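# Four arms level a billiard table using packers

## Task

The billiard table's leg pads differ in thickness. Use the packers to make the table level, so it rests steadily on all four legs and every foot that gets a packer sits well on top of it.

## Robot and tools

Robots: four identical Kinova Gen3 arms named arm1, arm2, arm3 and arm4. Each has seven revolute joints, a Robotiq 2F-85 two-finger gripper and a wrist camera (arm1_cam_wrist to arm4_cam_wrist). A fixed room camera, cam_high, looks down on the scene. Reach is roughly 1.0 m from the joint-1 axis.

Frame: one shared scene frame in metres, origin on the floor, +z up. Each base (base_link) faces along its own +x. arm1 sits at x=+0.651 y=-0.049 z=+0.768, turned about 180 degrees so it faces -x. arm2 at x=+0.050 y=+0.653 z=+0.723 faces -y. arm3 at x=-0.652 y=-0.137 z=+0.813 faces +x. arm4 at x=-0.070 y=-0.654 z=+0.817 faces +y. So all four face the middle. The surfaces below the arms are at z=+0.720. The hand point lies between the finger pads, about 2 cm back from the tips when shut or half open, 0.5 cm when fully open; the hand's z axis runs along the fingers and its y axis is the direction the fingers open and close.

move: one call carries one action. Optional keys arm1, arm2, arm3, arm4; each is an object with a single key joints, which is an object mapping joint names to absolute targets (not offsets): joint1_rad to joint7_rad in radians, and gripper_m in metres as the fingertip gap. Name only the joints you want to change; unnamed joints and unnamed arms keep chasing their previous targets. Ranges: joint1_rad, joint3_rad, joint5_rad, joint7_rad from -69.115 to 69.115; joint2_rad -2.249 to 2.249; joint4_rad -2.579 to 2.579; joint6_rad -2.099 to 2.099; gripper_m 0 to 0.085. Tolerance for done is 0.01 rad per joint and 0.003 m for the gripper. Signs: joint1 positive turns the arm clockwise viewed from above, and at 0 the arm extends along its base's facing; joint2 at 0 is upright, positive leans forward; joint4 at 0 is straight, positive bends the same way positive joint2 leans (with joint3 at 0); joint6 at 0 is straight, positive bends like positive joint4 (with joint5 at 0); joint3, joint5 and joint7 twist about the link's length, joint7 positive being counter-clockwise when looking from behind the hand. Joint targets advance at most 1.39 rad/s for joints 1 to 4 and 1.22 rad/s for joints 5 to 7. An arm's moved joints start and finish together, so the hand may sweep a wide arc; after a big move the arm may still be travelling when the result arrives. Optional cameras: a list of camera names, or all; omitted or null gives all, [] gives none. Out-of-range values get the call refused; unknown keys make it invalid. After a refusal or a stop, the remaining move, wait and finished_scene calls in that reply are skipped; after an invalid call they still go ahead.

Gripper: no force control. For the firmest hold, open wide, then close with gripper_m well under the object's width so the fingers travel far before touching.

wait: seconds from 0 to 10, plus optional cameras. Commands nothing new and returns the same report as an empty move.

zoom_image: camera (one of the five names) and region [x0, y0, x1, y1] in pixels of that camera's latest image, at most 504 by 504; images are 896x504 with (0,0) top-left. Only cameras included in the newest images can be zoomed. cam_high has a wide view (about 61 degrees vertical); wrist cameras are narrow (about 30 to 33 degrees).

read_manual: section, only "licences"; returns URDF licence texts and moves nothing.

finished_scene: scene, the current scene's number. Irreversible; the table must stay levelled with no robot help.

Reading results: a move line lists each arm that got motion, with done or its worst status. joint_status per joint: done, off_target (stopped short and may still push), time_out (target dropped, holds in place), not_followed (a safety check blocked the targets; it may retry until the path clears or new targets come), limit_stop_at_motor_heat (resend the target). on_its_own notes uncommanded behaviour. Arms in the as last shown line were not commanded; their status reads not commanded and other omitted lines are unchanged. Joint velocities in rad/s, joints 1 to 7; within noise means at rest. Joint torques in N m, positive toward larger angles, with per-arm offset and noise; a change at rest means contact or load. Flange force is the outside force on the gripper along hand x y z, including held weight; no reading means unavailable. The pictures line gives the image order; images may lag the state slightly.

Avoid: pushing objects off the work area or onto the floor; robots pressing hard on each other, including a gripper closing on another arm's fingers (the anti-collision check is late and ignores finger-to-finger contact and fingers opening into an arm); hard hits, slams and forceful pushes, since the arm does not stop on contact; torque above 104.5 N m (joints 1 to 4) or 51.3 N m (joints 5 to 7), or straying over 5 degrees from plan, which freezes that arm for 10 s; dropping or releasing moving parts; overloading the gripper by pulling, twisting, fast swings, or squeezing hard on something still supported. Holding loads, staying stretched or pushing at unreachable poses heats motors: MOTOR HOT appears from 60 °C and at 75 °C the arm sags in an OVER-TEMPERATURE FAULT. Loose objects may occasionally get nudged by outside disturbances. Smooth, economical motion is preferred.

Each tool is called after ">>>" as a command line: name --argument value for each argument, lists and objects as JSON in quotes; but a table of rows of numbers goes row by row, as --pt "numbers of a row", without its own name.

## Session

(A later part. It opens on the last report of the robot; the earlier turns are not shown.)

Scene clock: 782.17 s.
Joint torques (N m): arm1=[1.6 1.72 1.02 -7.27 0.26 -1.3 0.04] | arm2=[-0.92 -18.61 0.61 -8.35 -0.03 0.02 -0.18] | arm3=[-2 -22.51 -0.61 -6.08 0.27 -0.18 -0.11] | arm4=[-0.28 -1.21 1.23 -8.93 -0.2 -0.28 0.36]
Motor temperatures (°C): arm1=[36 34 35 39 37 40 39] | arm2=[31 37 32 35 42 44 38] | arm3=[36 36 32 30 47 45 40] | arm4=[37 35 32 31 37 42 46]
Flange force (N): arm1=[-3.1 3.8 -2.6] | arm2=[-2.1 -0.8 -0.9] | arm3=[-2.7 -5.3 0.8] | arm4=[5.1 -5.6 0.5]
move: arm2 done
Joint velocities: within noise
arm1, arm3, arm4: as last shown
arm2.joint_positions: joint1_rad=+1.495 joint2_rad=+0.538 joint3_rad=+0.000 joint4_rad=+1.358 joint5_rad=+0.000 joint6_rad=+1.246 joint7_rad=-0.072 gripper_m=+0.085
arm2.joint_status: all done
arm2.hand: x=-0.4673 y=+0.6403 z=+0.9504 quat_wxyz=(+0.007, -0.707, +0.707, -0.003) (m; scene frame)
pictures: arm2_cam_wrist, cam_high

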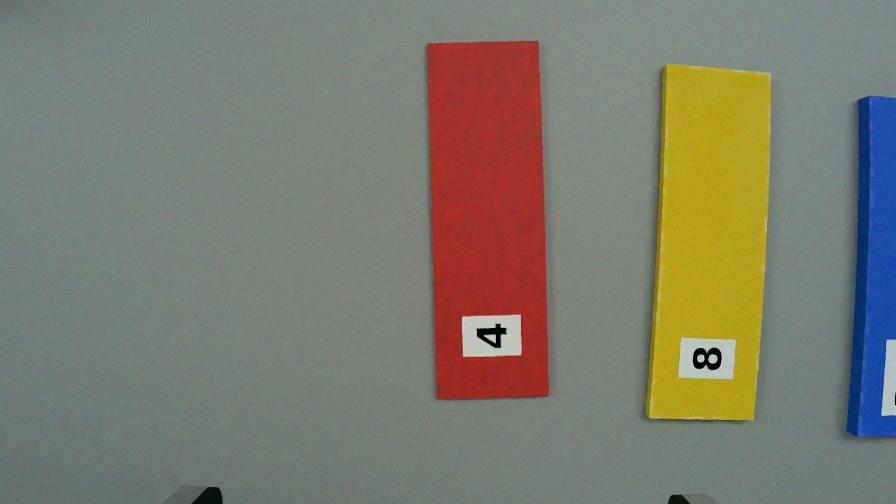

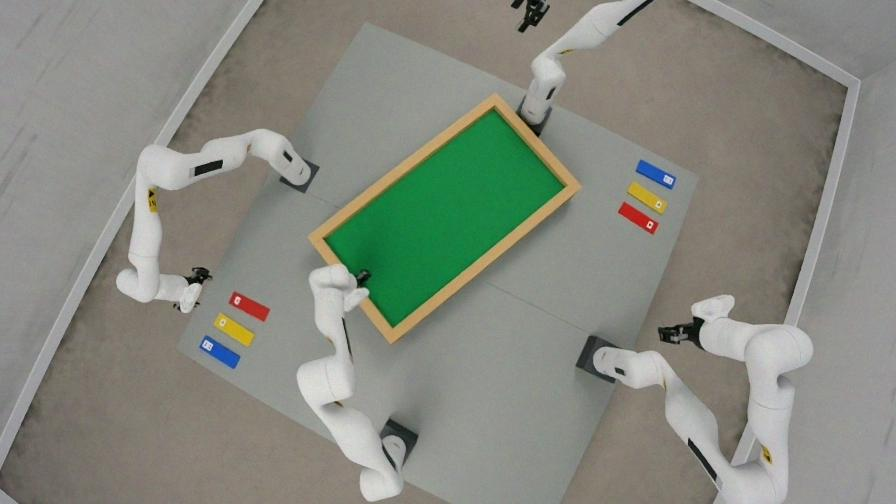

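>>> move --arm2 '{"joints": {"joint1_rad": 1.475, "joint2_rad": 0.8318, "joint4_rad": 1.5458, "joint6_rad": 0.7499, "joint7_rad": -0.0654, "gripper_m": 0.066}}' --cameras '["arm2_cam_wrist"]'

Scene clock: 829.63 s.
Joint torques (N m): arm1=[1.6 1.75 1.03 -7.26 0.24 -1.34 0.05] | arm2=[-0.89 -20.71 0.7 -5.95 -0.02 -0.04 -0.18] | arm3=[-1.98 -22.42 -0.59 -6.04 0.27 -0.17 -0.07] | arm4=[-0.31 -1.22 1.2 -8.93 -0.18 -0.29 0.36]
Motor temperatures (°C): arm1=[36 33 35 39 37 40 39] | arm2=[31 37 32 35 42 43 38] | arm3=[36 36 32 30 47 45 40] | arm4=[37 34 32 31 37 42 46]
Flange force (N): arm1=[-3.1 3.8 -2.7] | arm2=[-2.2 -0.2 -1.5] | arm3=[-2.8 -5.2 0.7] | arm4=[5.1 -5.6 0.4]
move: arm2 done
Joint velocities: within noise
arm1, arm3, arm4: as last shown
arm2.joint_positions: joint1_rad=+1.475 joint2_rad=+0.832 joint3_rad=+0.000 joint4_rad=+1.546 joint5_rad=+0.000 joint6_rad=+0.750 joint7_rad=-0.065 gripper_m=+0.066
arm2.joint_status: all done
arm2.hand: x=-0.4835 y=+0.6294 z=+0.7456 quat_wxyz=(+0.002, -0.716, +0.698, +0.001) (m; scene frame)
pictures: arm2_cam_wrist

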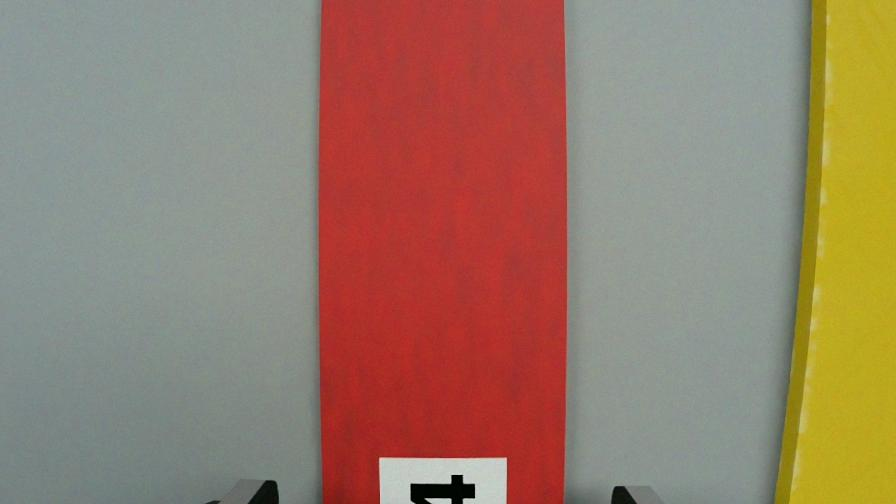

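>>> move --arm2 '{"joints": {"joint2_rad": 0.8447, "joint4_rad": 1.5489, "joint6_rad": 0.7339}}' --cameras '[]'

>>> move --arm2 '{"joints": {"gripper_m": 0.053}}' --cameras '["arm2_cam_wrist"]'

Scene clock: 841.50 s.
Joint torques (N m): arm1=[1.69 1.77 1.04 -7.26 0.24 -1.31 0.02] | arm2=[-0.85 -20.8 0.68 -5.86 -0.03 -0.02 -0.17] | arm3=[-1.93 -22.51 -0.55 -6.06 0.26 -0.24 -0.09] | arm4=[-0.3 -1.22 1.23 -8.96 -0.19 -0.28 0.36]
Motor temperatures (°C): arm1=[36 33 35 39 37 40 39] | arm2=[31 37 32 35 42 43 38] | arm3=[36 36 32 30 47 45 40] | arm4=[37 34 32 31 37 42 46]
Flange force (N): arm1=[-3.1 3.7 -2.6] | arm2=[-2.1 -0.3 -1.4] | arm3=[-3.0 -5.3 0.7] | arm4=[5.1 -5.6 0.6]
move: arm2 done
Joint velocities: within noise
arm1, arm3, arm4: as last shown
arm2.joint_positions: joint1_rad=+1.475 joint2_rad=+0.845 joint3_rad=+0.000 joint4_rad=+1.549 joint5_rad=+0.000 joint6_rad=+0.734 joint7_rad=-0.065 gripper_m=+0.066
arm2.joint_status: all done
arm2.hand: x=-0.4833 y=+0.6294 z=+0.7381 quat_wxyz=(+0.002, -0.716, +0.698, +0.001) (m; scene frame)
pictures: none
No camera images: "cameras" was empty.

Scene clock: 842.17 s.
Joint torques (N m): arm1=[1.6 1.71 1 -7.19 0.25 -1.33 0.05] | arm2=[-0.89 -20.86 0.69 -5.85 -0.04 -0.02 -0.19] | arm3=[-1.95 -22.44 -0.58 -6.08 0.28 -0.2 -0.1] | arm4=[-0.28 -1.23 1.21 -8.95 -0.19 -0.28 0.35]
Motor temperatures (°C): arm1=[36 33 35 39 37 40 39] | arm2=[31 37 32 35 42 43 38] | arm3=[36 36 32 30 47 45 40] | arm4=[37 34 32 31 37 42 46]
Flange force (N): arm1=[-3.3 3.8 -3.0] | arm2=[-2.3 -0.1 -1.3] | arm3=[-2.7 -5.2 0.7] | arm4=[5.1 -5.6 0.6]
move: arm2 done
Joint velocities: within noise
arm1, arm3, arm4: as last shown
arm2.joint_positions: joint1_rad=+1.475 joint2_rad=+0.845 joint3_rad=+0.000 joint4_rad=+1.549 joint5_rad=+0.000 joint6_rad=+0.734 joint7_rad=-0.065 gripper_m=+0.053
arm2.joint_status: all done
arm2.hand: x=-0.4833 y=+0.6294 z=+0.7381 quat_wxyz=(+0.002, -0.716, +0.698, +0.001) (m; scene frame)
pictures: arm2_cam_wrist

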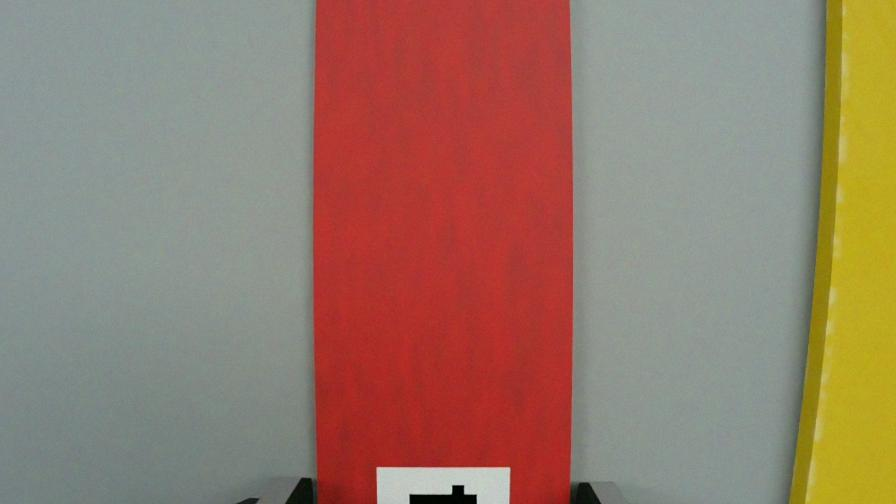

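>>> move --arm2 '{"joints": {"joint2_rad": 0.8464, "joint4_rad": 1.5493, "joint6_rad": 0.7318}}' --cameras '[]'

>>> move --arm2 '{"joints": {"gripper_m": 0.042}}' --cameras '["arm2_cam_wrist"]'

Scene clock: 851.07 s.
Joint torques (N m): arm1=[1.62 1.76 1 -7.26 0.25 -1.3 0.05] | arm2=[-0.88 -20.83 0.71 -5.85 -0.03 -0.04 -0.18] | arm3=[-1.94 -22.49 -0.63 -6.09 0.29 -0.22 -0.11] | arm4=[-0.31 -1.24 1.23 -8.92 -0.19 -0.3 0.38]
Motor temperatures (°C): arm1=[36 33 35 39 37 40 39] | arm2=[31 38 32 35 42 43 38] | arm3=[36 37 32 30 46 45 40] | arm4=[37 34 32 31 37 42 46]
Flange force (N): arm1=[-3.1 3.7 -2.6] | arm2=[-2.2 -0.2 -1.5] | arm3=[-2.8 -5.2 0.7] | arm4=[5.2 -5.7 0.4]
move: arm2 done
Joint velocities: within noise
arm1, arm3: as last shown
arm2.joint_positions: joint1_rad=+1.475 joint2_rad=+0.846 joint3_rad=+0.000 joint4_rad=+1.549 joint5_rad=+0.000 joint6_rad=+0.732 joint7_rad=-0.065 gripper_m=+0.053
arm2.joint_status: all done
arm2.hand: x=-0.4833 y=+0.6294 z=+0.7371 quat_wxyz=(+0.002, -0.716, +0.698, +0.001) (m; scene frame)
arm4.joint_positions: joint1_rad=+0.900 joint2_rad=-0.500 joint3_rad=+0.000 joint4_rad=+1.600 joint5_rad=+0.000 joint6_rad=+1.900 joint7_rad=-1.571 gripper_m=+0.085
arm4.joint_status: not commanded
arm4.hand: x=+0.0409 y=-0.5977 z=+1.3055 quat_wxyz=(+0.023, -0.942, -0.327, -0.067) (m; scene frame)
pictures: none
No camera images: "cameras" was empty.

Scene clock: 851.83 s.
Joint torques (N m): arm1=[1.65 1.72 1.01 -7.24 0.25 -1.34 0.08] | arm2=[-0.94 -13.78 0.54 -4.22 -0.05 -1.05 -0.2] | arm3=[-1.9 -22.51 -0.57 -6.02 0.27 -0.21 -0.12] | arm4=[-0.31 -1.21 1.2 -8.92 -0.18 -0.29 0.35]
Motor temperatures (°C): arm1=[36 33 35 39 37 40 39] | arm2=[31 38 32 35 42 43 38] | arm3=[36 37 32 30 46 45 40] | arm4=[37 34 32 31 37 41 46]
Flange force (N): arm1=[-3.2 3.8 -2.8] | arm2=[-2.4 -2.4 -16.5] | arm3=[-3.1 -5.3 0.7] | arm4=[5.1 -5.6 0.4]
move: arm2 off_target
Joint velocities: within noise
arm1, arm3, arm4: as last shown
arm2.joint_positions: joint1_rad=+1.475 joint2_rad=+0.846 joint3_rad=+0.000 joint4_rad=+1.549 joint5_rad=+0.000 joint6_rad=+0.732 joint7_rad=-0.065 gripper_m=+0.047
arm2.joint_status: gripper_m off_target (ended at +0.047, target +0.042)
arm2.hand: x=-0.4833 y=+0.6294 z=+0.7372 quat_wxyz=(+0.002, -0.716, +0.698, +0.001) (m; scene frame)
pictures: arm2_cam_wrist

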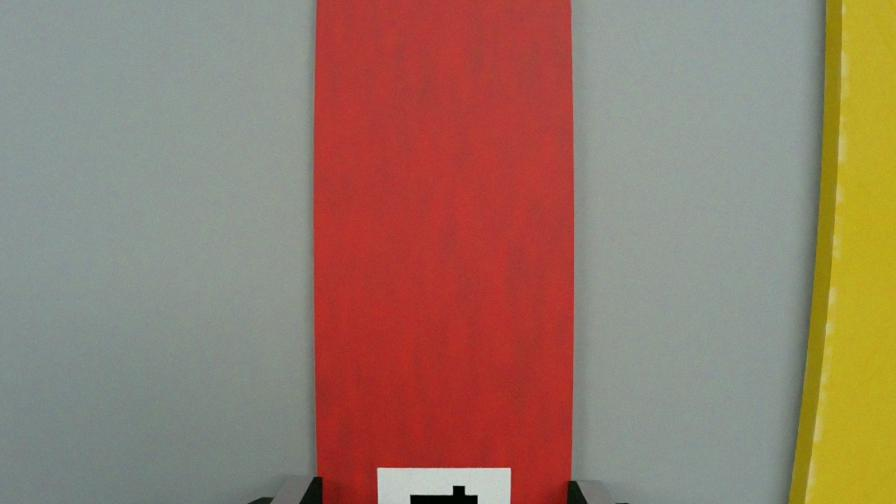

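>>> move --arm2 '{"joints": {"joint2_rad": 0.8438, "joint4_rad": 1.5487, "joint6_rad": 0.735}}' --cameras '["arm2_cam_wrist"]'

Scene clock: 865.10 s.
Joint torques (N m): arm1=[1.6 1.73 0.98 -7.28 0.25 -1.35 0.07] | arm2=[-0.86 -21.01 0.66 -5.91 -0.04 -0.04 -0.17] | arm3=[-1.93 -22.47 -0.59 -6.09 0.3 -0.2 -0.12] | arm4=[-0.27 -1.19 1.25 -8.94 -0.2 -0.3 0.36]
Motor temperatures (°C): arm1=[36 33 35 39 37 40 39] | arm2=[31 38 32 35 42 43 38] | arm3=[36 37 32 30 46 45 40] | arm4=[37 34 32 31 37 41 46]
Flange force (N): arm1=[-3.1 3.7 -2.7] | arm2=[-2.2 0.0 -1.1] | arm3=[-2.7 -5.2 0.7] | arm4=[5.0 -5.7 0.5]
move: arm2 done
Joint velocities: within noise
arm1, arm4: as last shown
arm2.joint_positions: joint1_rad=+1.475 joint2_rad=+0.844 joint3_rad=+0.000 joint4_rad=+1.549 joint5_rad=+0.000 joint6_rad=+0.735 joint7_rad=-0.065 gripper_m=+0.047
arm2.joint_status: all done
arm2.hand: x=-0.4833 y=+0.6294 z=+0.7386 quat_wxyz=(+0.002, -0.716, +0.698, +0.001) (m; scene frame)
arm3.joint_positions: joint1_rad=-0.786 joint2_rad=+0.856 joint3_rad=+0.000 joint4_rad=+1.446 joint5_rad=+0.000 joint6_rad=+0.840 joint7_rad=-4.318 gripper_m=+0.085
arm3.joint_status: not commanded
arm3.hand: x=-0.2288 y=+0.2167 z=+0.8587 quat_wxyz=(+0.005, -0.538, +0.843, +0.005) (m; scene frame)
pictures: arm2_cam_wrist

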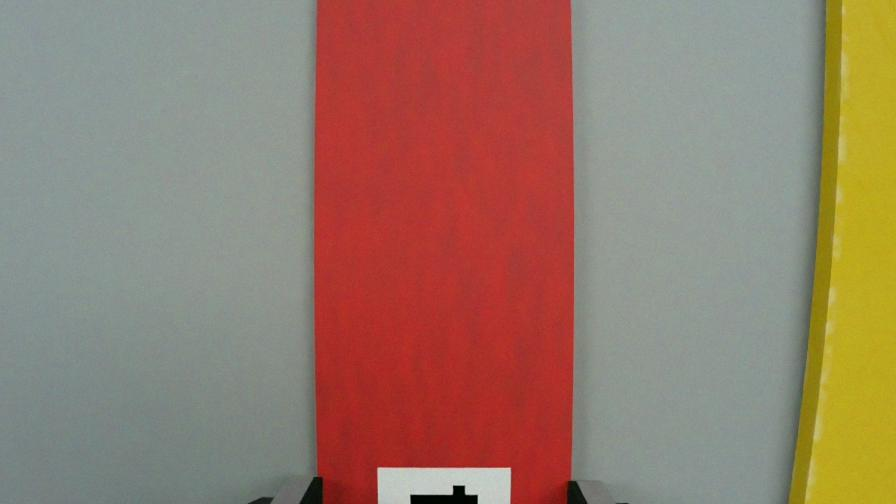

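>>> move --arm2 '{"joints": {"joint2_rad": 0.7824, "joint4_rad": 1.5296, "joint6_rad": 0.8154}}' --arm3 '{"joints": {"gripper_m": 0.028}}' --cameras '["arm2_cam_wrist", "arm3_cam_wrist"]'

Scene clock: 893.80 s.
Joint torques (N m): arm1=[1.59 1.7 1.01 -7.27 0.25 -1.28 0.04] | arm2=[-0.9 -20.69 0.68 -6.47 -0.04 -0.03 -0.16] | arm3=[9 -17.83 9.86 -7.9 4.51 -2.95 -0.45] | arm4=[-0.27 -1.18 1.19 -8.96 -0.19 -0.29 0.38]
Motor temperatures (°C): arm1=[36 33 35 39 37 40 39] | arm2=[31 38 32 35 42 43 38] | arm3=[36 37 32 30 46 45 40] | arm4=[37 34 32 31 37 41 46]
Flange force (N): arm1=[-3.2 3.8 -2.6] | arm2=[-2.2 -0.3 -1.0] | arm3=[-1.8 16.5 -11.6] | arm4=[5.0 -5.6 0.6]
move: arm2 done; arm3 off_target
Joint velocities: within noise
arm1.joint_positions: joint1_rad=+0.768 joint2_rad=-0.563 joint3_rad=+0.023 joint4_rad=+1.353 joint5_rad=-0.059 joint6_rad=+1.827 joint7_rad=+1.239 gripper_m=+0.085
arm1.joint_status: not commanded
arm1.hand: x=+0.5492 y=+0.0704 z=+1.3597 quat_wxyz=(-0.029, +0.822, -0.506, -0.258) (m; scene frame)
arm2.joint_positions: joint1_rad=+1.475 joint2_rad=+0.782 joint3_rad=+0.000 joint4_rad=+1.530 joint5_rad=+0.000 joint6_rad=+0.815 joint7_rad=-0.065 gripper_m=+0.047
arm2.joint_status: all done
arm2.hand: x=-0.4840 y=+0.6292 z=+0.7753 quat_wxyz=(+0.002, -0.716, +0.698, +0.001) (m; scene frame)
arm3.joint_positions: joint1_rad=-0.786 joint2_rad=+0.856 joint3_rad=+0.000 joint4_rad=+1.446 joint5_rad=+0.000 joint6_rad=+0.840 joint7_rad=-4.318 gripper_m=+0.034
arm3.joint_status: gripper_m off_target (ended at +0.034, target +0.028)
arm3.hand: x=-0.2288 y=+0.2168 z=+0.8588 quat_wxyz=(+0.005, -0.538, +0.843, +0.005) (m; scene frame)
arm4: as last shown
pictures: arm2_cam_wrist, arm3_cam_wrist

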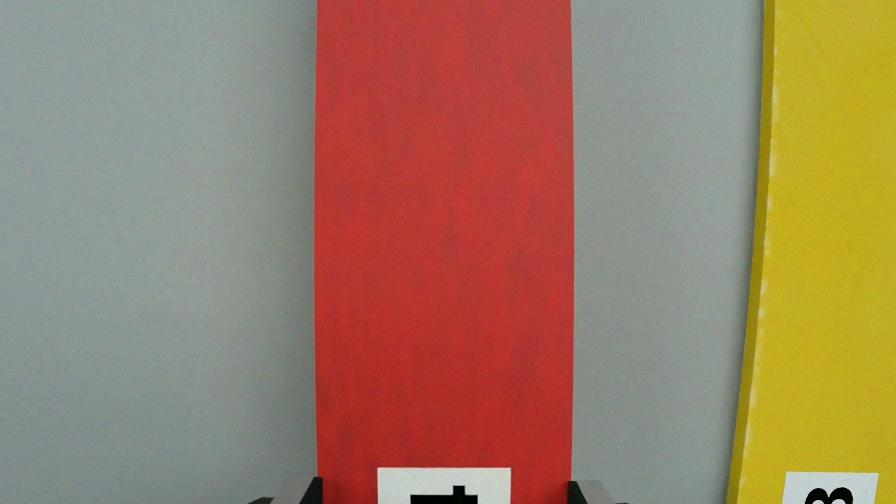

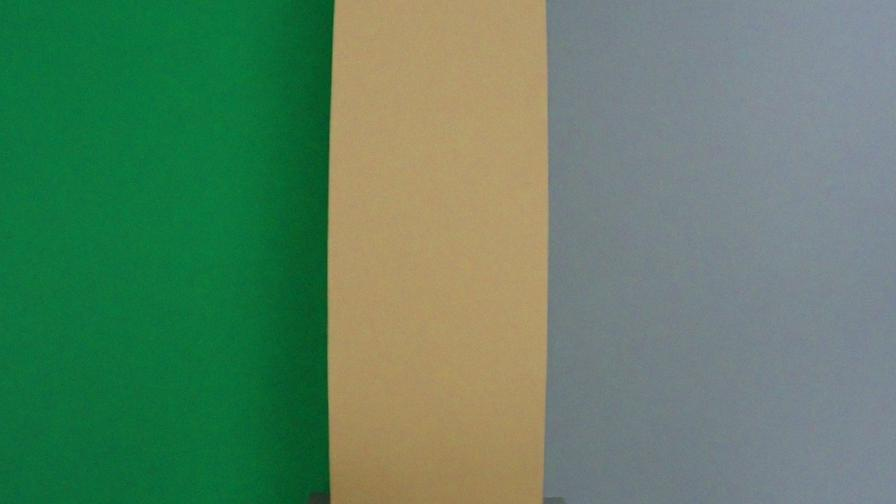

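>>> move --arm2 '{"joints": {"joint1_rad": 1.1025, "joint2_rad": 0.5819, "joint4_rad": 2.0022, "joint6_rad": 0.5423, "joint7_rad": 0.6704}}' --arm3 '{"joints": {"joint2_rad": 0.8397, "joint4_rad": 1.4404, "joint6_rad": 0.8615}}' --cameras '["arm2_cam_wrist", "arm3_cam_wrist", "cam_high"]'

Scene clock: 923.00 s.
Joint torques (N m): arm1=[1.69 1.68 1.01 -7.25 0.23 -1.37 0.08] | arm2=[-1 -15.67 0.56 -4.44 -0.03 0.01 -0.18] | arm3=[-5.05 -37.1 -2.35 -11.38 -0.58 0.45 -0.82] | arm4=[-0.32 -1.23 1.22 -8.93 -0.18 -0.26 0.38]
Motor temperatures (°C): arm1=[36 33 35 39 37 40 39] | arm2=[31 39 32 35 42 43 38] | arm3=[36 37 32 30 47 45 40] | arm4=[37 34 32 31 37 41 46]
Flange force (N): arm1=[-3.3 3.7 -2.9] | arm2=[-2.4 -1.8 -1.3] | arm3=[-3.2 -13.1 28.0] | arm4=[5.2 -5.7 0.5]
move: arm2 done; arm3 done
Joint velocities: within noise
arm1, arm4: as last shown
arm2.joint_positions: joint1_rad=+1.102 joint2_rad=+0.582 joint3_rad=+0.000 joint4_rad=+2.002 joint5_rad=+0.000 joint6_rad=+0.542 joint7_rad=+0.670 gripper_m=+0.047
arm2.joint_status: all done
arm2.hand: x=-0.3219 y=+0.4953 z=+0.7755 quat_wxyz=(+0.000, -0.976, +0.217, +0.000) (m; scene frame)
arm3.joint_positions: joint1_rad=-0.786 joint2_rad=+0.840 joint3_rad=+0.000 joint4_rad=+1.440 joint5_rad=+0.000 joint6_rad=+0.862 joint7_rad=-4.318 gripper_m=+0.034
arm3.joint_status: all done
arm3.hand: x=-0.2288 y=+0.2166 z=+0.8688 quat_wxyz=(+0.005, -0.538, +0.843, +0.005) (m; scene frame)
pictures: arm2_cam_wrist, arm3_cam_wrist, cam_high

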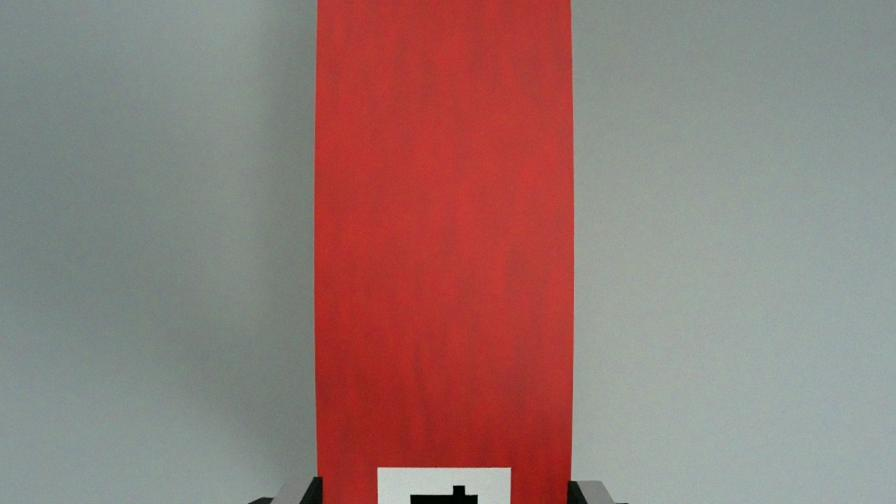

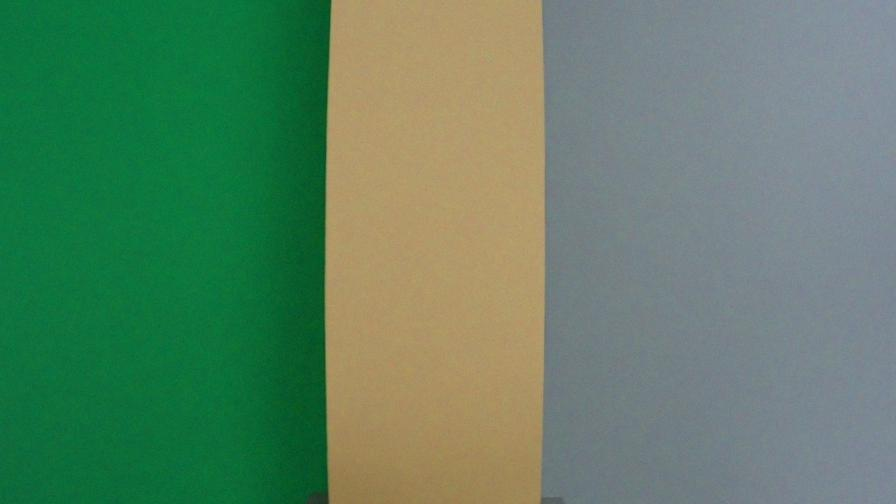

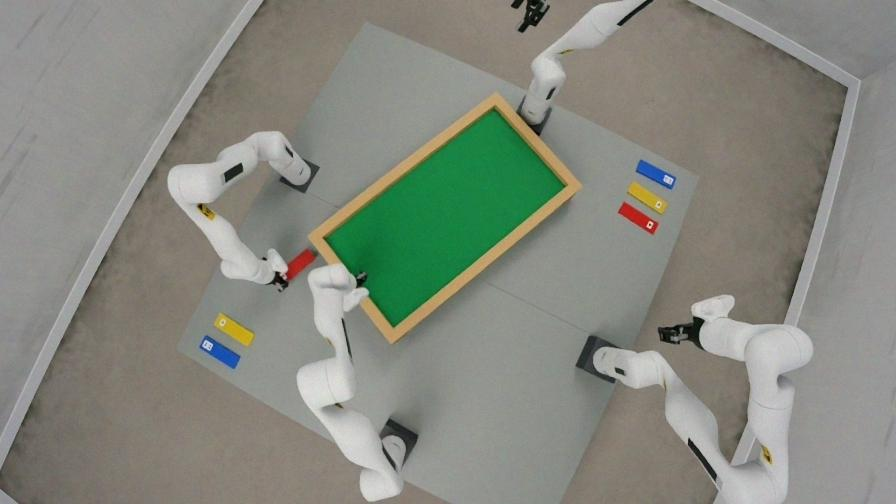

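>>> zoom_image --camera "cam_high" --region '[250, 200, 410, 350]'

Scaled by 3.150 from the camera's 896x504 image, which has a finer 1280x720 frame.

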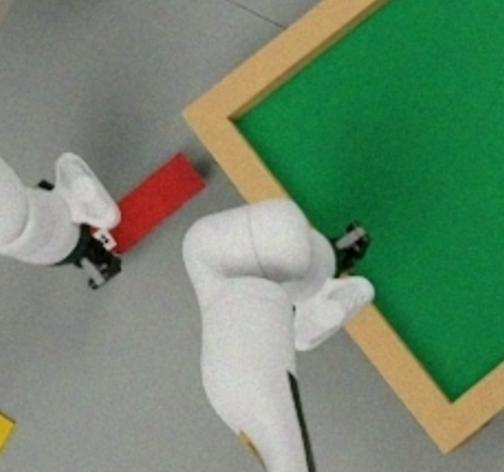

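>>> move --arm2 '{"joints": {"joint2_rad": 0.6658, "joint4_rad": 2.0227, "joint6_rad": 0.4379}}' --cameras '["arm2_cam_wrist"]'

Scene clock: 1000.43 s.
Joint torques (N m): arm1=[1.63 1.73 1.05 -7.25 0.25 -1.34 0.06] | arm2=[-1 -16.19 0.57 -3.55 -0.01 0 -0.19] | arm3=[-5.03 -37.16 -2.3 -11.42 -0.62 0.48 -0.81] | arm4=[-0.3 -1.21 1.19 -8.93 -0.2 -0.31 0.36]
Motor temperatures (°C): arm1=[36 33 35 39 36 40 39] | arm2=[31 39 32 35 42 43 38] | arm3=[36 41 32 31 46 45 40] | arm4=[37 33 32 31 36 41 46]
Flange force (N): arm1=[-3.1 3.9 -2.8] | arm2=[-2.6 -1.6 -1.3] | arm3=[-3.1 -13.0 28.2] | arm4=[5.1 -5.5 0.4]
move: arm2 done
Joint velocities: within noise
arm1, arm3, arm4: as last shown
arm2.joint_positions: joint1_rad=+1.102 joint2_rad=+0.666 joint3_rad=+0.000 joint4_rad=+2.023 joint5_rad=+0.000 joint6_rad=+0.438 joint7_rad=+0.670 gripper_m=+0.047
arm2.joint_status: all done
arm2.hand: x=-0.3213 y=+0.4956 z=+0.7390 quat_wxyz=(+0.000, -0.976, +0.217, +0.000) (m; scene frame)
pictures: arm2_cam_wrist

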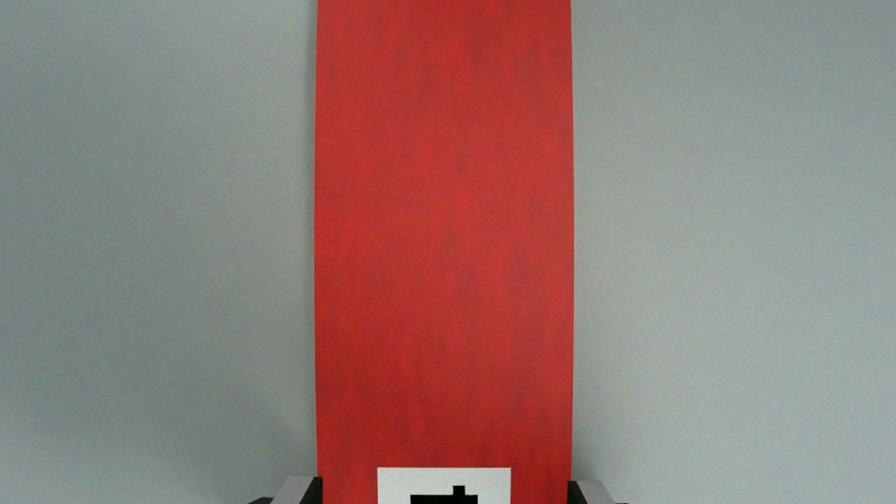

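>>> move --arm2 '{"joints": {"joint1_rad": 0.9275, "joint2_rad": 0.6154, "joint4_rad": 2.1798, "joint6_rad": 0.3317, "joint7_rad": 0.4953}}' --cameras '["arm2_cam_wrist", "cam_high"]'

>>> zoom_image --camera "cam_high" --region '[250, 200, 410, 350]'

Scene clock: 1010.33 s.
Joint torques (N m): arm1=[1.62 1.72 1.05 -7.25 0.25 -1.37 0.06] | arm2=[-1.03 -14.55 0.52 -2.69 -0.04 0.01 -0.17] | arm3=[-5.02 -37.16 -2.34 -11.39 -0.59 0.46 -0.78] | arm4=[-0.32 -1.2 1.25 -8.93 -0.18 -0.31 0.36]
Motor temperatures (°C): arm1=[36 33 34 39 36 40 39] | arm2=[31 39 32 35 42 43 38] | arm3=[36 42 32 31 46 45 40] | arm4=[37 33 32 31 36 41 46]
Flange force (N): arm1=[-3.2 3.9 -2.9] | arm2=[-3.3 -1.3 -1.3] | arm3=[-3.3 -13.0 28.1] | arm4=[5.0 -5.7 0.4]
move: arm2 done
Joint velocities: within noise
arm1, arm3, arm4: as last shown
arm2.joint_positions: joint1_rad=+0.928 joint2_rad=+0.615 joint3_rad=+0.000 joint4_rad=+2.180 joint5_rad=+0.000 joint6_rad=+0.332 joint7_rad=+0.495 gripper_m=+0.047
arm2.joint_status: all done
arm2.hand: x=-0.2496 y=+0.4620 z=+0.7395 quat_wxyz=(-0.001, -0.976, +0.217, -0.002) (m; scene frame)
pictures: arm2_cam_wrist, cam_high

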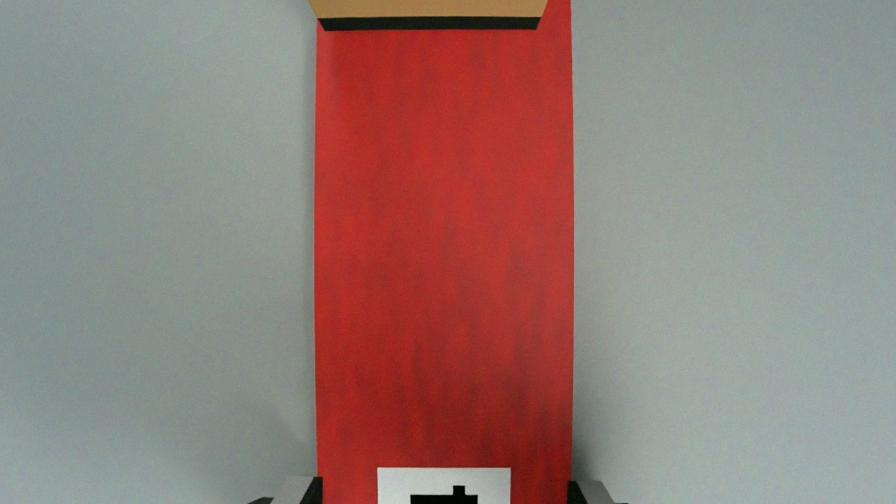

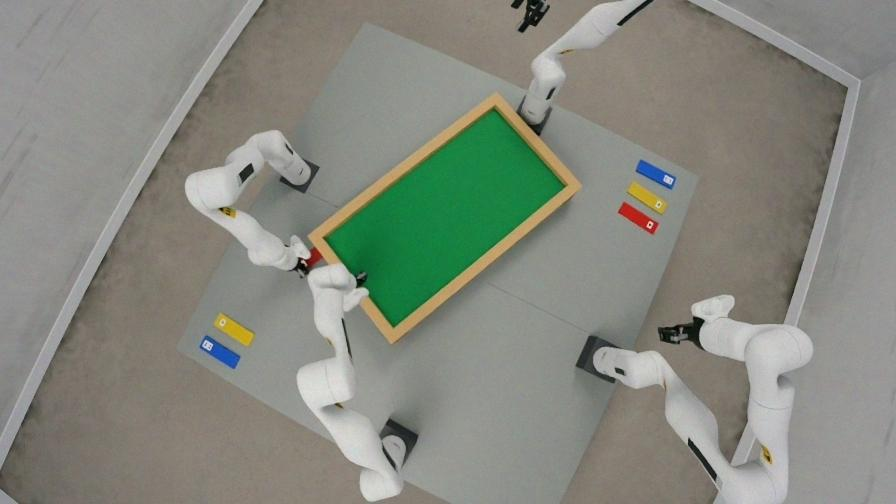

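Scaled by 3.150 from the camera's 896x504 image, which has a finer 1280x720 frame.

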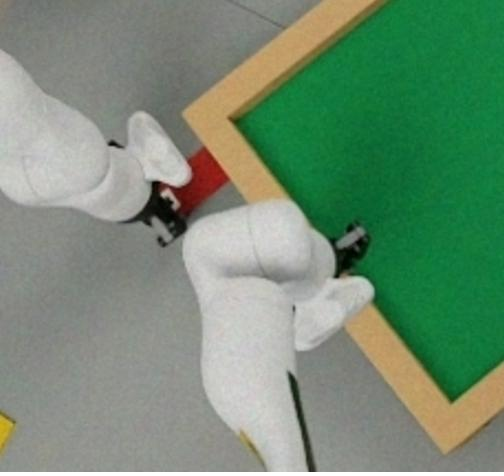

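>>> move --arm2 '{"joints": {"joint1_rad": 0.8995, "joint2_rad": 0.6081, "joint4_rad": 2.2054, "joint6_rad": 0.3134, "joint7_rad": 0.4674}}' --cameras '["arm2_cam_wrist"]'

>>> move --arm2 '{"joints": {"joint2_rad": 0.6128, "joint4_rad": 2.2063, "joint6_rad": 0.3079}}' --cameras '["arm2_cam_wrist"]'

Scene clock: 1048.70 s.
Joint torques (N m): arm1=[1.59 1.73 1.07 -7.27 0.28 -1.35 0] | arm2=[-1.05 -14.25 0.52 -2.48 -0.03 0.01 -0.17] | arm3=[-5.03 -37.17 -2.33 -11.39 -0.59 0.47 -0.81] | arm4=[-0.29 -1.19 1.24 -8.95 -0.21 -0.29 0.38]
Motor temperatures (°C): arm1=[36 33 34 39 36 40 39] | arm2=[31 39 32 35 42 43 38] | arm3=[36 43 32 31 46 44 40] | arm4=[37 33 32 31 36 41 46]
Flange force (N): arm1=[-3.1 3.9 -2.7] | arm2=[-3.5 -1.1 -1.4] | arm3=[-3.3 -13.1 28.2] | arm4=[5.0 -5.7 0.5]
move: arm2 done
Joint velocities: within noise
arm1, arm3, arm4: as last shown
arm2.joint_positions: joint1_rad=+0.900 joint2_rad=+0.608 joint3_rad=+0.000 joint4_rad=+2.205 joint5_rad=+0.000 joint6_rad=+0.313 joint7_rad=+0.467 gripper_m=+0.047
arm2.joint_status: all done
arm2.hand: x=-0.2379 y=+0.4587 z=+0.7395 quat_wxyz=(-0.001, -0.976, +0.217, -0.002) (m; scene frame)
pictures: arm2_cam_wrist

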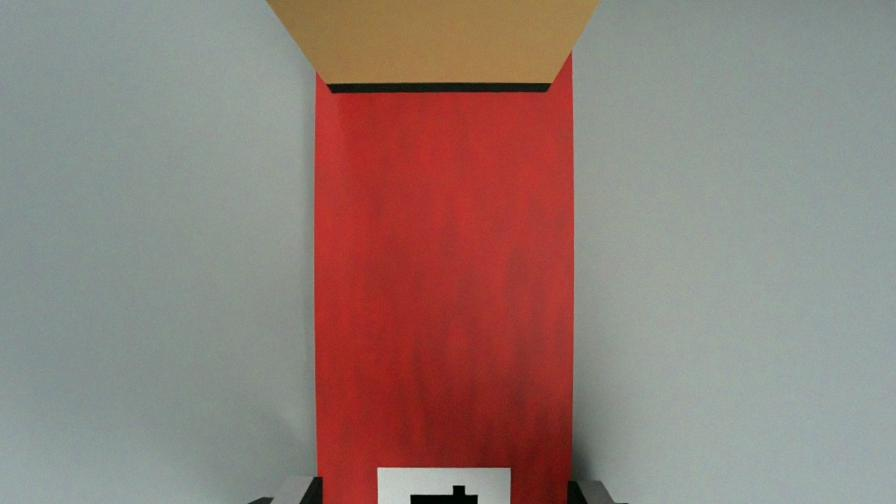

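Scene clock: 1049.17 s.
Joint torques (N m): arm1=[1.62 1.75 1.06 -7.26 0.25 -1.32 0.06] | arm2=[-1.04 -14.29 0.52 -2.44 -0.03 0 -0.19] | arm3=[-5.04 -37.08 -2.34 -11.37 -0.59 0.48 -0.78] | arm4=[-0.28 -1.21 1.21 -8.96 -0.19 -0.27 0.36]
Motor temperatures (°C): arm1=[36 33 34 39 36 40 39] | arm2=[31 39 32 35 42 43 38] | arm3=[36 43 32 31 46 44 40] | arm4=[37 33 32 31 36 41 46]
Flange force (N): arm1=[-3.1 3.9 -2.7] | arm2=[-3.5 -1.1 -1.4] | arm3=[-3.2 -13.0 28.0] | arm4=[5.1 -5.6 0.6]
move: arm2 done
Joint velocities: within noise
arm1, arm3: as last shown
arm2.joint_positions: joint1_rad=+0.900 joint2_rad=+0.613 joint3_rad=+0.000 joint4_rad=+2.206 joint5_rad=+0.000 joint6_rad=+0.308 joint7_rad=+0.467 gripper_m=+0.047
arm2.joint_status: all done
arm2.hand: x=-0.2378 y=+0.4587 z=+0.7378 quat_wxyz=(-0.001, -0.976, +0.217, -0.002) (m; scene frame)
arm4.joint_positions: joint1_rad=+0.900 joint2_rad=-0.500 joint3_rad=+0.000 joint4_rad=+1.600 joint5_rad=+0.000 joint6_rad=+1.900 joint7_rad=-1.571 gripper_m=+0.085
arm4.joint_status: not commanded
arm4.hand: x=+0.0409 y=-0.5977 z=+1.3055 quat_wxyz=(+0.023, -0.942, -0.327, -0.067) (m; scene frame)
pictures: arm2_cam_wrist

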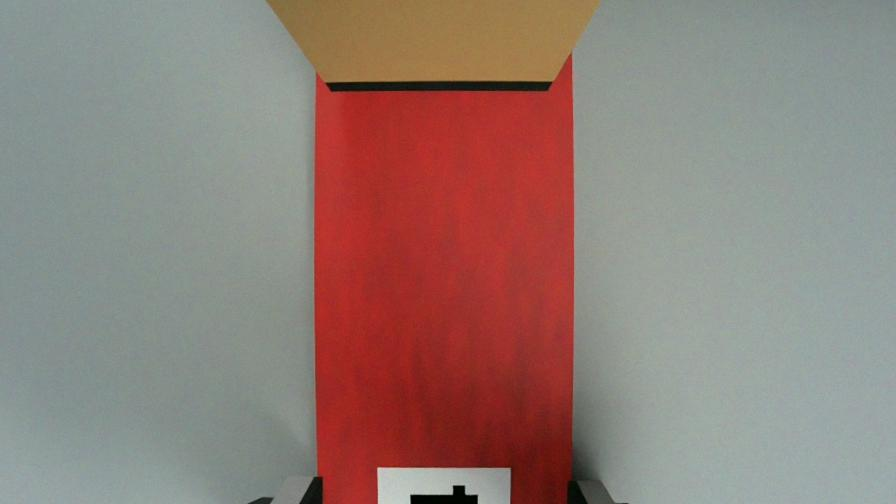

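>>> move --arm2 '{"joints": {"joint2_rad": 0.615, "joint4_rad": 2.2067, "joint6_rad": 0.3053}}' --cameras '[]'

Scene clock: 1056.63 s.
Joint torques (N m): arm1=[1.63 1.72 1.02 -7.26 0.24 -1.29 0.05] | arm2=[-1.07 -12.29 0.37 -2.33 -0.04 -0.4 -0.2] | arm3=[-5.03 -37.16 -2.33 -11.36 -0.62 0.47 -0.79] | arm4=[-0.31 -1.22 1.24 -8.95 -0.2 -0.3 0.37]
Motor temperatures (°C): arm1=[36 33 34 39 36 40 39] | arm2=[31 39 32 35 42 43 38] | arm3=[36 43 32 31 46 44 40] | arm4=[37 33 32 31 36 41 46]
Flange force (N): arm1=[-3.2 3.8 -2.6] | arm2=[-3.3 -1.6 -8.4] | arm3=[-3.4 -13.1 28.1] | arm4=[5.1 -5.7 0.5]
move: arm2 done
Joint velocities: within noise
arm1, arm3, arm4: as last shown
arm2.joint_positions: joint1_rad=+0.900 joint2_rad=+0.615 joint3_rad=+0.000 joint4_rad=+2.207 joint5_rad=+0.000 joint6_rad=+0.305 joint7_rad=+0.467 gripper_m=+0.047
arm2.joint_status: all done
arm2.hand: x=-0.2378 y=+0.4587 z=+0.7370 quat_wxyz=(-0.001, -0.976, +0.217, -0.002) (m; scene frame)
pictures: none
No camera images: "cameras" was empty.

>>> move --arm2 '{"joints": {"gripper_m": 0.068}}' --cameras '["arm2_cam_wrist"]'

Scene clock: 1062.50 s.
Joint torques (N m): arm1=[1.62 1.72 1.05 -7.31 0.24 -1.33 0.04] | arm2=[-1.03 -14.23 0.54 -2.39 -0.03 0 -0.18] | arm3=[-5.02 -37.12 -2.4 -11.44 -0.6 0.45 -0.79] | arm4=[-0.29 -1.19 1.2 -8.89 -0.21 -0.27 0.37]
Motor temperatures (°C): arm1=[36 33 34 39 36 40 39] | arm2=[31 39 32 35 42 43 38] | arm3=[36 43 32 31 46 44 40] | arm4=[37 33 32 31 36 41 46]
Flange force (N): arm1=[-3.1 3.8 -2.5] | arm2=[-3.5 -1.1 -1.6] | arm3=[-3.1 -12.9 28.1] | arm4=[5.1 -5.5 0.4]
move: arm2 done
Joint velocities: within noise
arm1, arm3, arm4: as last shown
arm2.joint_positions: joint1_rad=+0.900 joint2_rad=+0.615 joint3_rad=+0.000 joint4_rad=+2.207 joint5_rad=+0.000 joint6_rad=+0.305 joint7_rad=+0.467 gripper_m=+0.068
arm2.joint_status: all done
arm2.hand: x=-0.2378 y=+0.4587 z=+0.7370 quat_wxyz=(-0.001, -0.976, +0.217, -0.002) (m; scene frame)
pictures: arm2_cam_wrist

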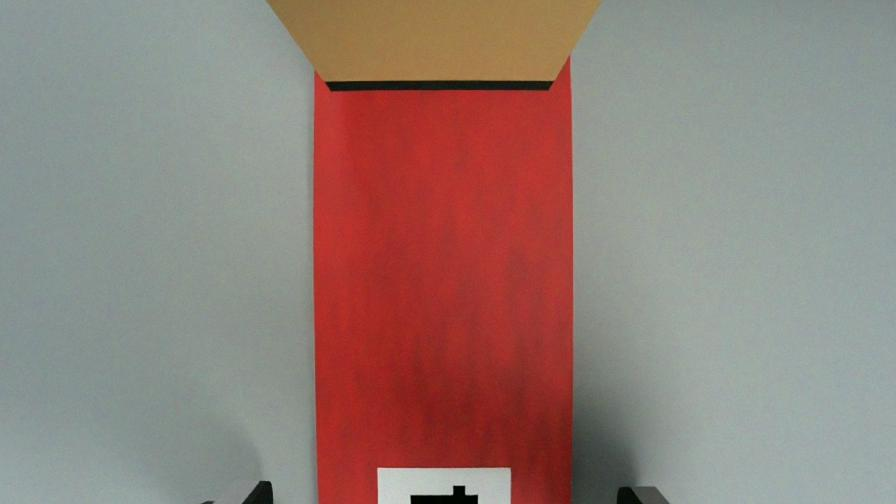

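>>> move --arm3 '{"joints": {"joint2_rad": 0.8528, "joint4_rad": 1.4448, "joint6_rad": 0.8442}}' --cameras '["arm2_cam_wrist"]'

>>> move --arm3 '{"joints": {"joint2_rad": 0.8552, "joint4_rad": 1.4456, "joint6_rad": 0.8409}}' --cameras '["arm2_cam_wrist", "arm3_cam_wrist"]'

Scene clock: 1071.33 s.
Joint torques (N m): arm1=[1.59 1.73 1.04 -7.26 0.24 -1.35 0.06] | arm2=[-1.03 -14.2 0.56 -2.38 0 -0.02 -0.19] | arm3=[1.81 -35.66 3.07 -13.21 1.24 -1.09 -0.63] | arm4=[-0.31 -1.21 1.25 -8.94 -0.19 -0.28 0.37]
Motor temperatures (°C): arm1=[36 33 34 39 36 40 39] | arm2=[31 39 32 35 42 43 38] | arm3=[36 43 32 31 46 44 40] | arm4=[37 33 32 31 36 41 46]
Flange force (N): arm1=[-3.1 3.9 -2.8] | arm2=[-3.5 -1.0 -1.7] | arm3=[-1.3 2.0 23.5] | arm4=[5.1 -5.8 0.5]
move: arm3 done
Joint velocities: within noise
arm1.joint_positions: joint1_rad=+0.768 joint2_rad=-0.563 joint3_rad=+0.023 joint4_rad=+1.353 joint5_rad=-0.059 joint6_rad=+1.827 joint7_rad=+1.239 gripper_m=+0.085
arm1.joint_status: not commanded
arm1.hand: x=+0.5492 y=+0.0704 z=+1.3597 quat_wxyz=(-0.029, +0.822, -0.506, -0.258) (m; scene frame)
arm2, arm4: as last shown
arm3.joint_positions: joint1_rad=-0.786 joint2_rad=+0.853 joint3_rad=+0.000 joint4_rad=+1.445 joint5_rad=+0.000 joint6_rad=+0.844 joint7_rad=-4.318 gripper_m=+0.034
arm3.joint_status: all done
arm3.hand: x=-0.2289 y=+0.2168 z=+0.8605 quat_wxyz=(+0.005, -0.538, +0.843, +0.005) (m; scene frame)
pictures: arm2_cam_wrist

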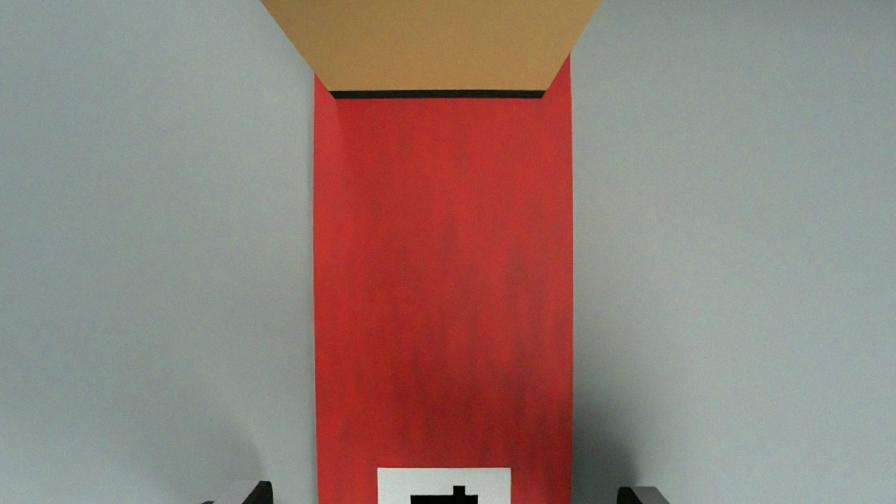

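Scene clock: 1071.73 s.
Joint torques (N m): arm1=[1.67 1.72 1.01 -7.26 0.28 -1.32 0.06] | arm2=[-1.06 -14.2 0.55 -2.38 0 0 -0.19] | arm3=[3.04 -21.98 4.2 -9.73 1.99 -2.93 -0.56] | arm4=[-0.32 -1.21 1.18 -8.94 -0.19 -0.28 0.35]
Motor temperatures (°C): arm1=[36 33 34 39 36 40 39] | arm2=[31 39 32 35 42 43 38] | arm3=[36 43 32 31 46 44 40] | arm4=[37 33 32 31 36 41 46]
Flange force (N): arm1=[-3.2 3.7 -2.7] | arm2=[-3.6 -1.1 -1.7] | arm3=[2.8 6.5 -4.0] | arm4=[5.1 -5.5 0.5]
move: arm3 done
Joint velocities: within noise
arm1, arm2, arm4: as last shown
arm3.joint_positions: joint1_rad=-0.786 joint2_rad=+0.855 joint3_rad=+0.000 joint4_rad=+1.446 joint5_rad=+0.000 joint6_rad=+0.841 joint7_rad=-4.318 gripper_m=+0.034
arm3.joint_status: all done
arm3.hand: x=-0.2288 y=+0.2168 z=+0.8591 quat_wxyz=(+0.005, -0.538, +0.843, +0.005) (m; scene frame)
pictures: arm2_cam_wrist, arm3_cam_wrist

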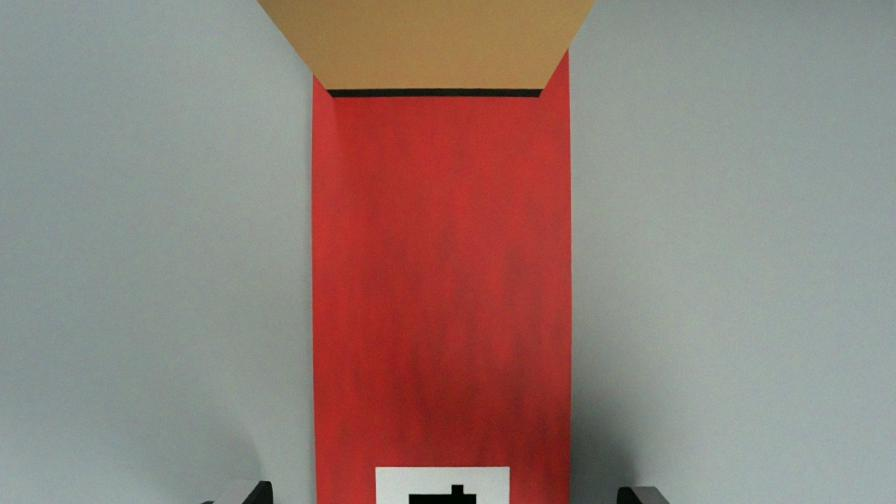

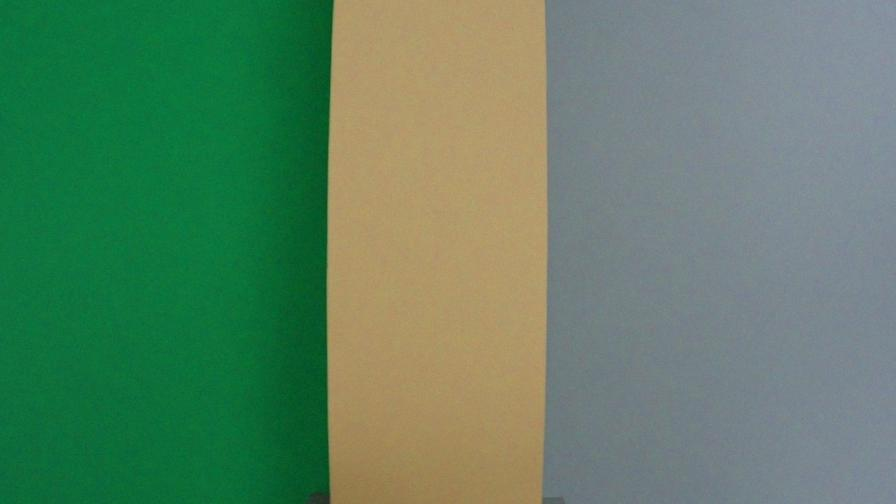

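>>> move --arm3 '{"joints": {"gripper_m": 0.085}}' --cameras '["arm2_cam_wrist", "arm3_cam_wrist"]'

>>> zoom_image --camera "arm2_cam_wrist" --region '[280, 40, 600, 140]'

Scene clock: 1078.07 s.
Joint torques (N m): arm1=[1.59 1.73 1.04 -7.24 0.26 -1.34 0.04] | arm2=[-1.01 -14.19 0.56 -2.41 -0.01 -0.01 -0.19] | arm3=[-1.97 -22.52 -0.62 -6.03 0.26 -0.2 -0.09] | arm4=[-0.29 -1.23 1.21 -8.92 -0.21 -0.28 0.37]
Motor temperatures (°C): arm1=[36 33 34 39 36 40 39] | arm2=[31 39 32 35 42 43 38] | arm3=[36 43 32 31 46 44 40] | arm4=[37 33 32 31 36 41 46]
Flange force (N): arm1=[-3.2 3.9 -2.8] | arm2=[-3.4 -1.1 -1.7] | arm3=[-3.0 -5.4 0.8] | arm4=[5.2 -5.6 0.4]
move: arm3 done
Joint velocities: within noise
arm1, arm2, arm4: as last shown
arm3.joint_positions: joint1_rad=-0.786 joint2_rad=+0.855 joint3_rad=+0.000 joint4_rad=+1.446 joint5_rad=+0.000 joint6_rad=+0.841 joint7_rad=-4.318 gripper_m=+0.085
arm3.joint_status: all done
arm3.hand: x=-0.2288 y=+0.2167 z=+0.8590 quat_wxyz=(+0.005, -0.538, +0.843, +0.005) (m; scene frame)
pictures: arm2_cam_wrist, arm3_cam_wrist

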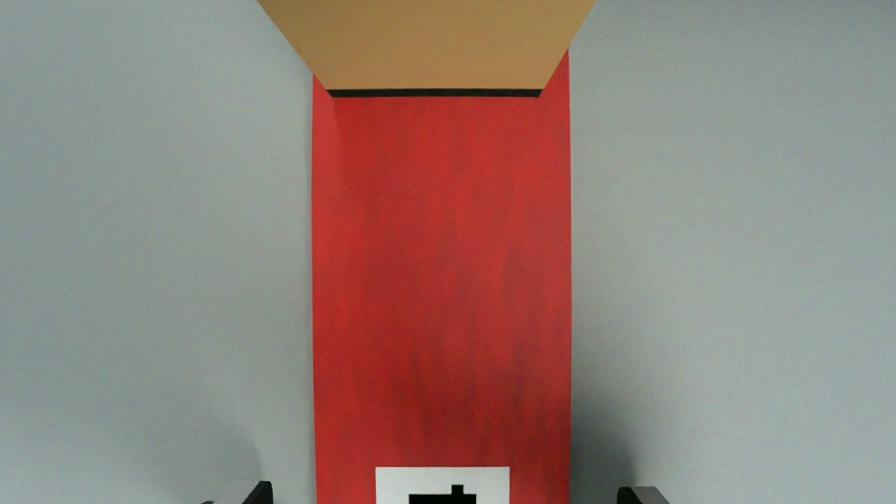

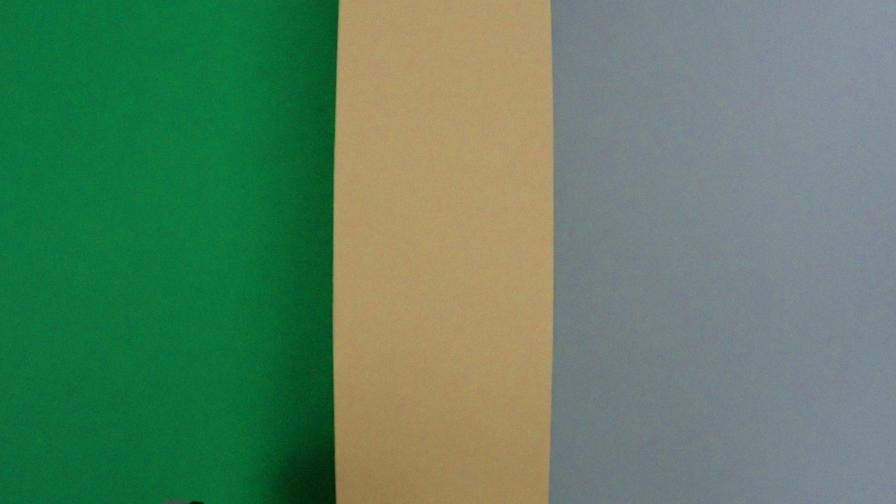

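Scaled by 1.575 from the camera's 896x504 image, which has a finer 1280x720 frame.

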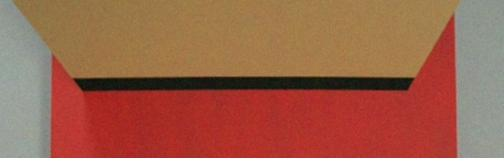

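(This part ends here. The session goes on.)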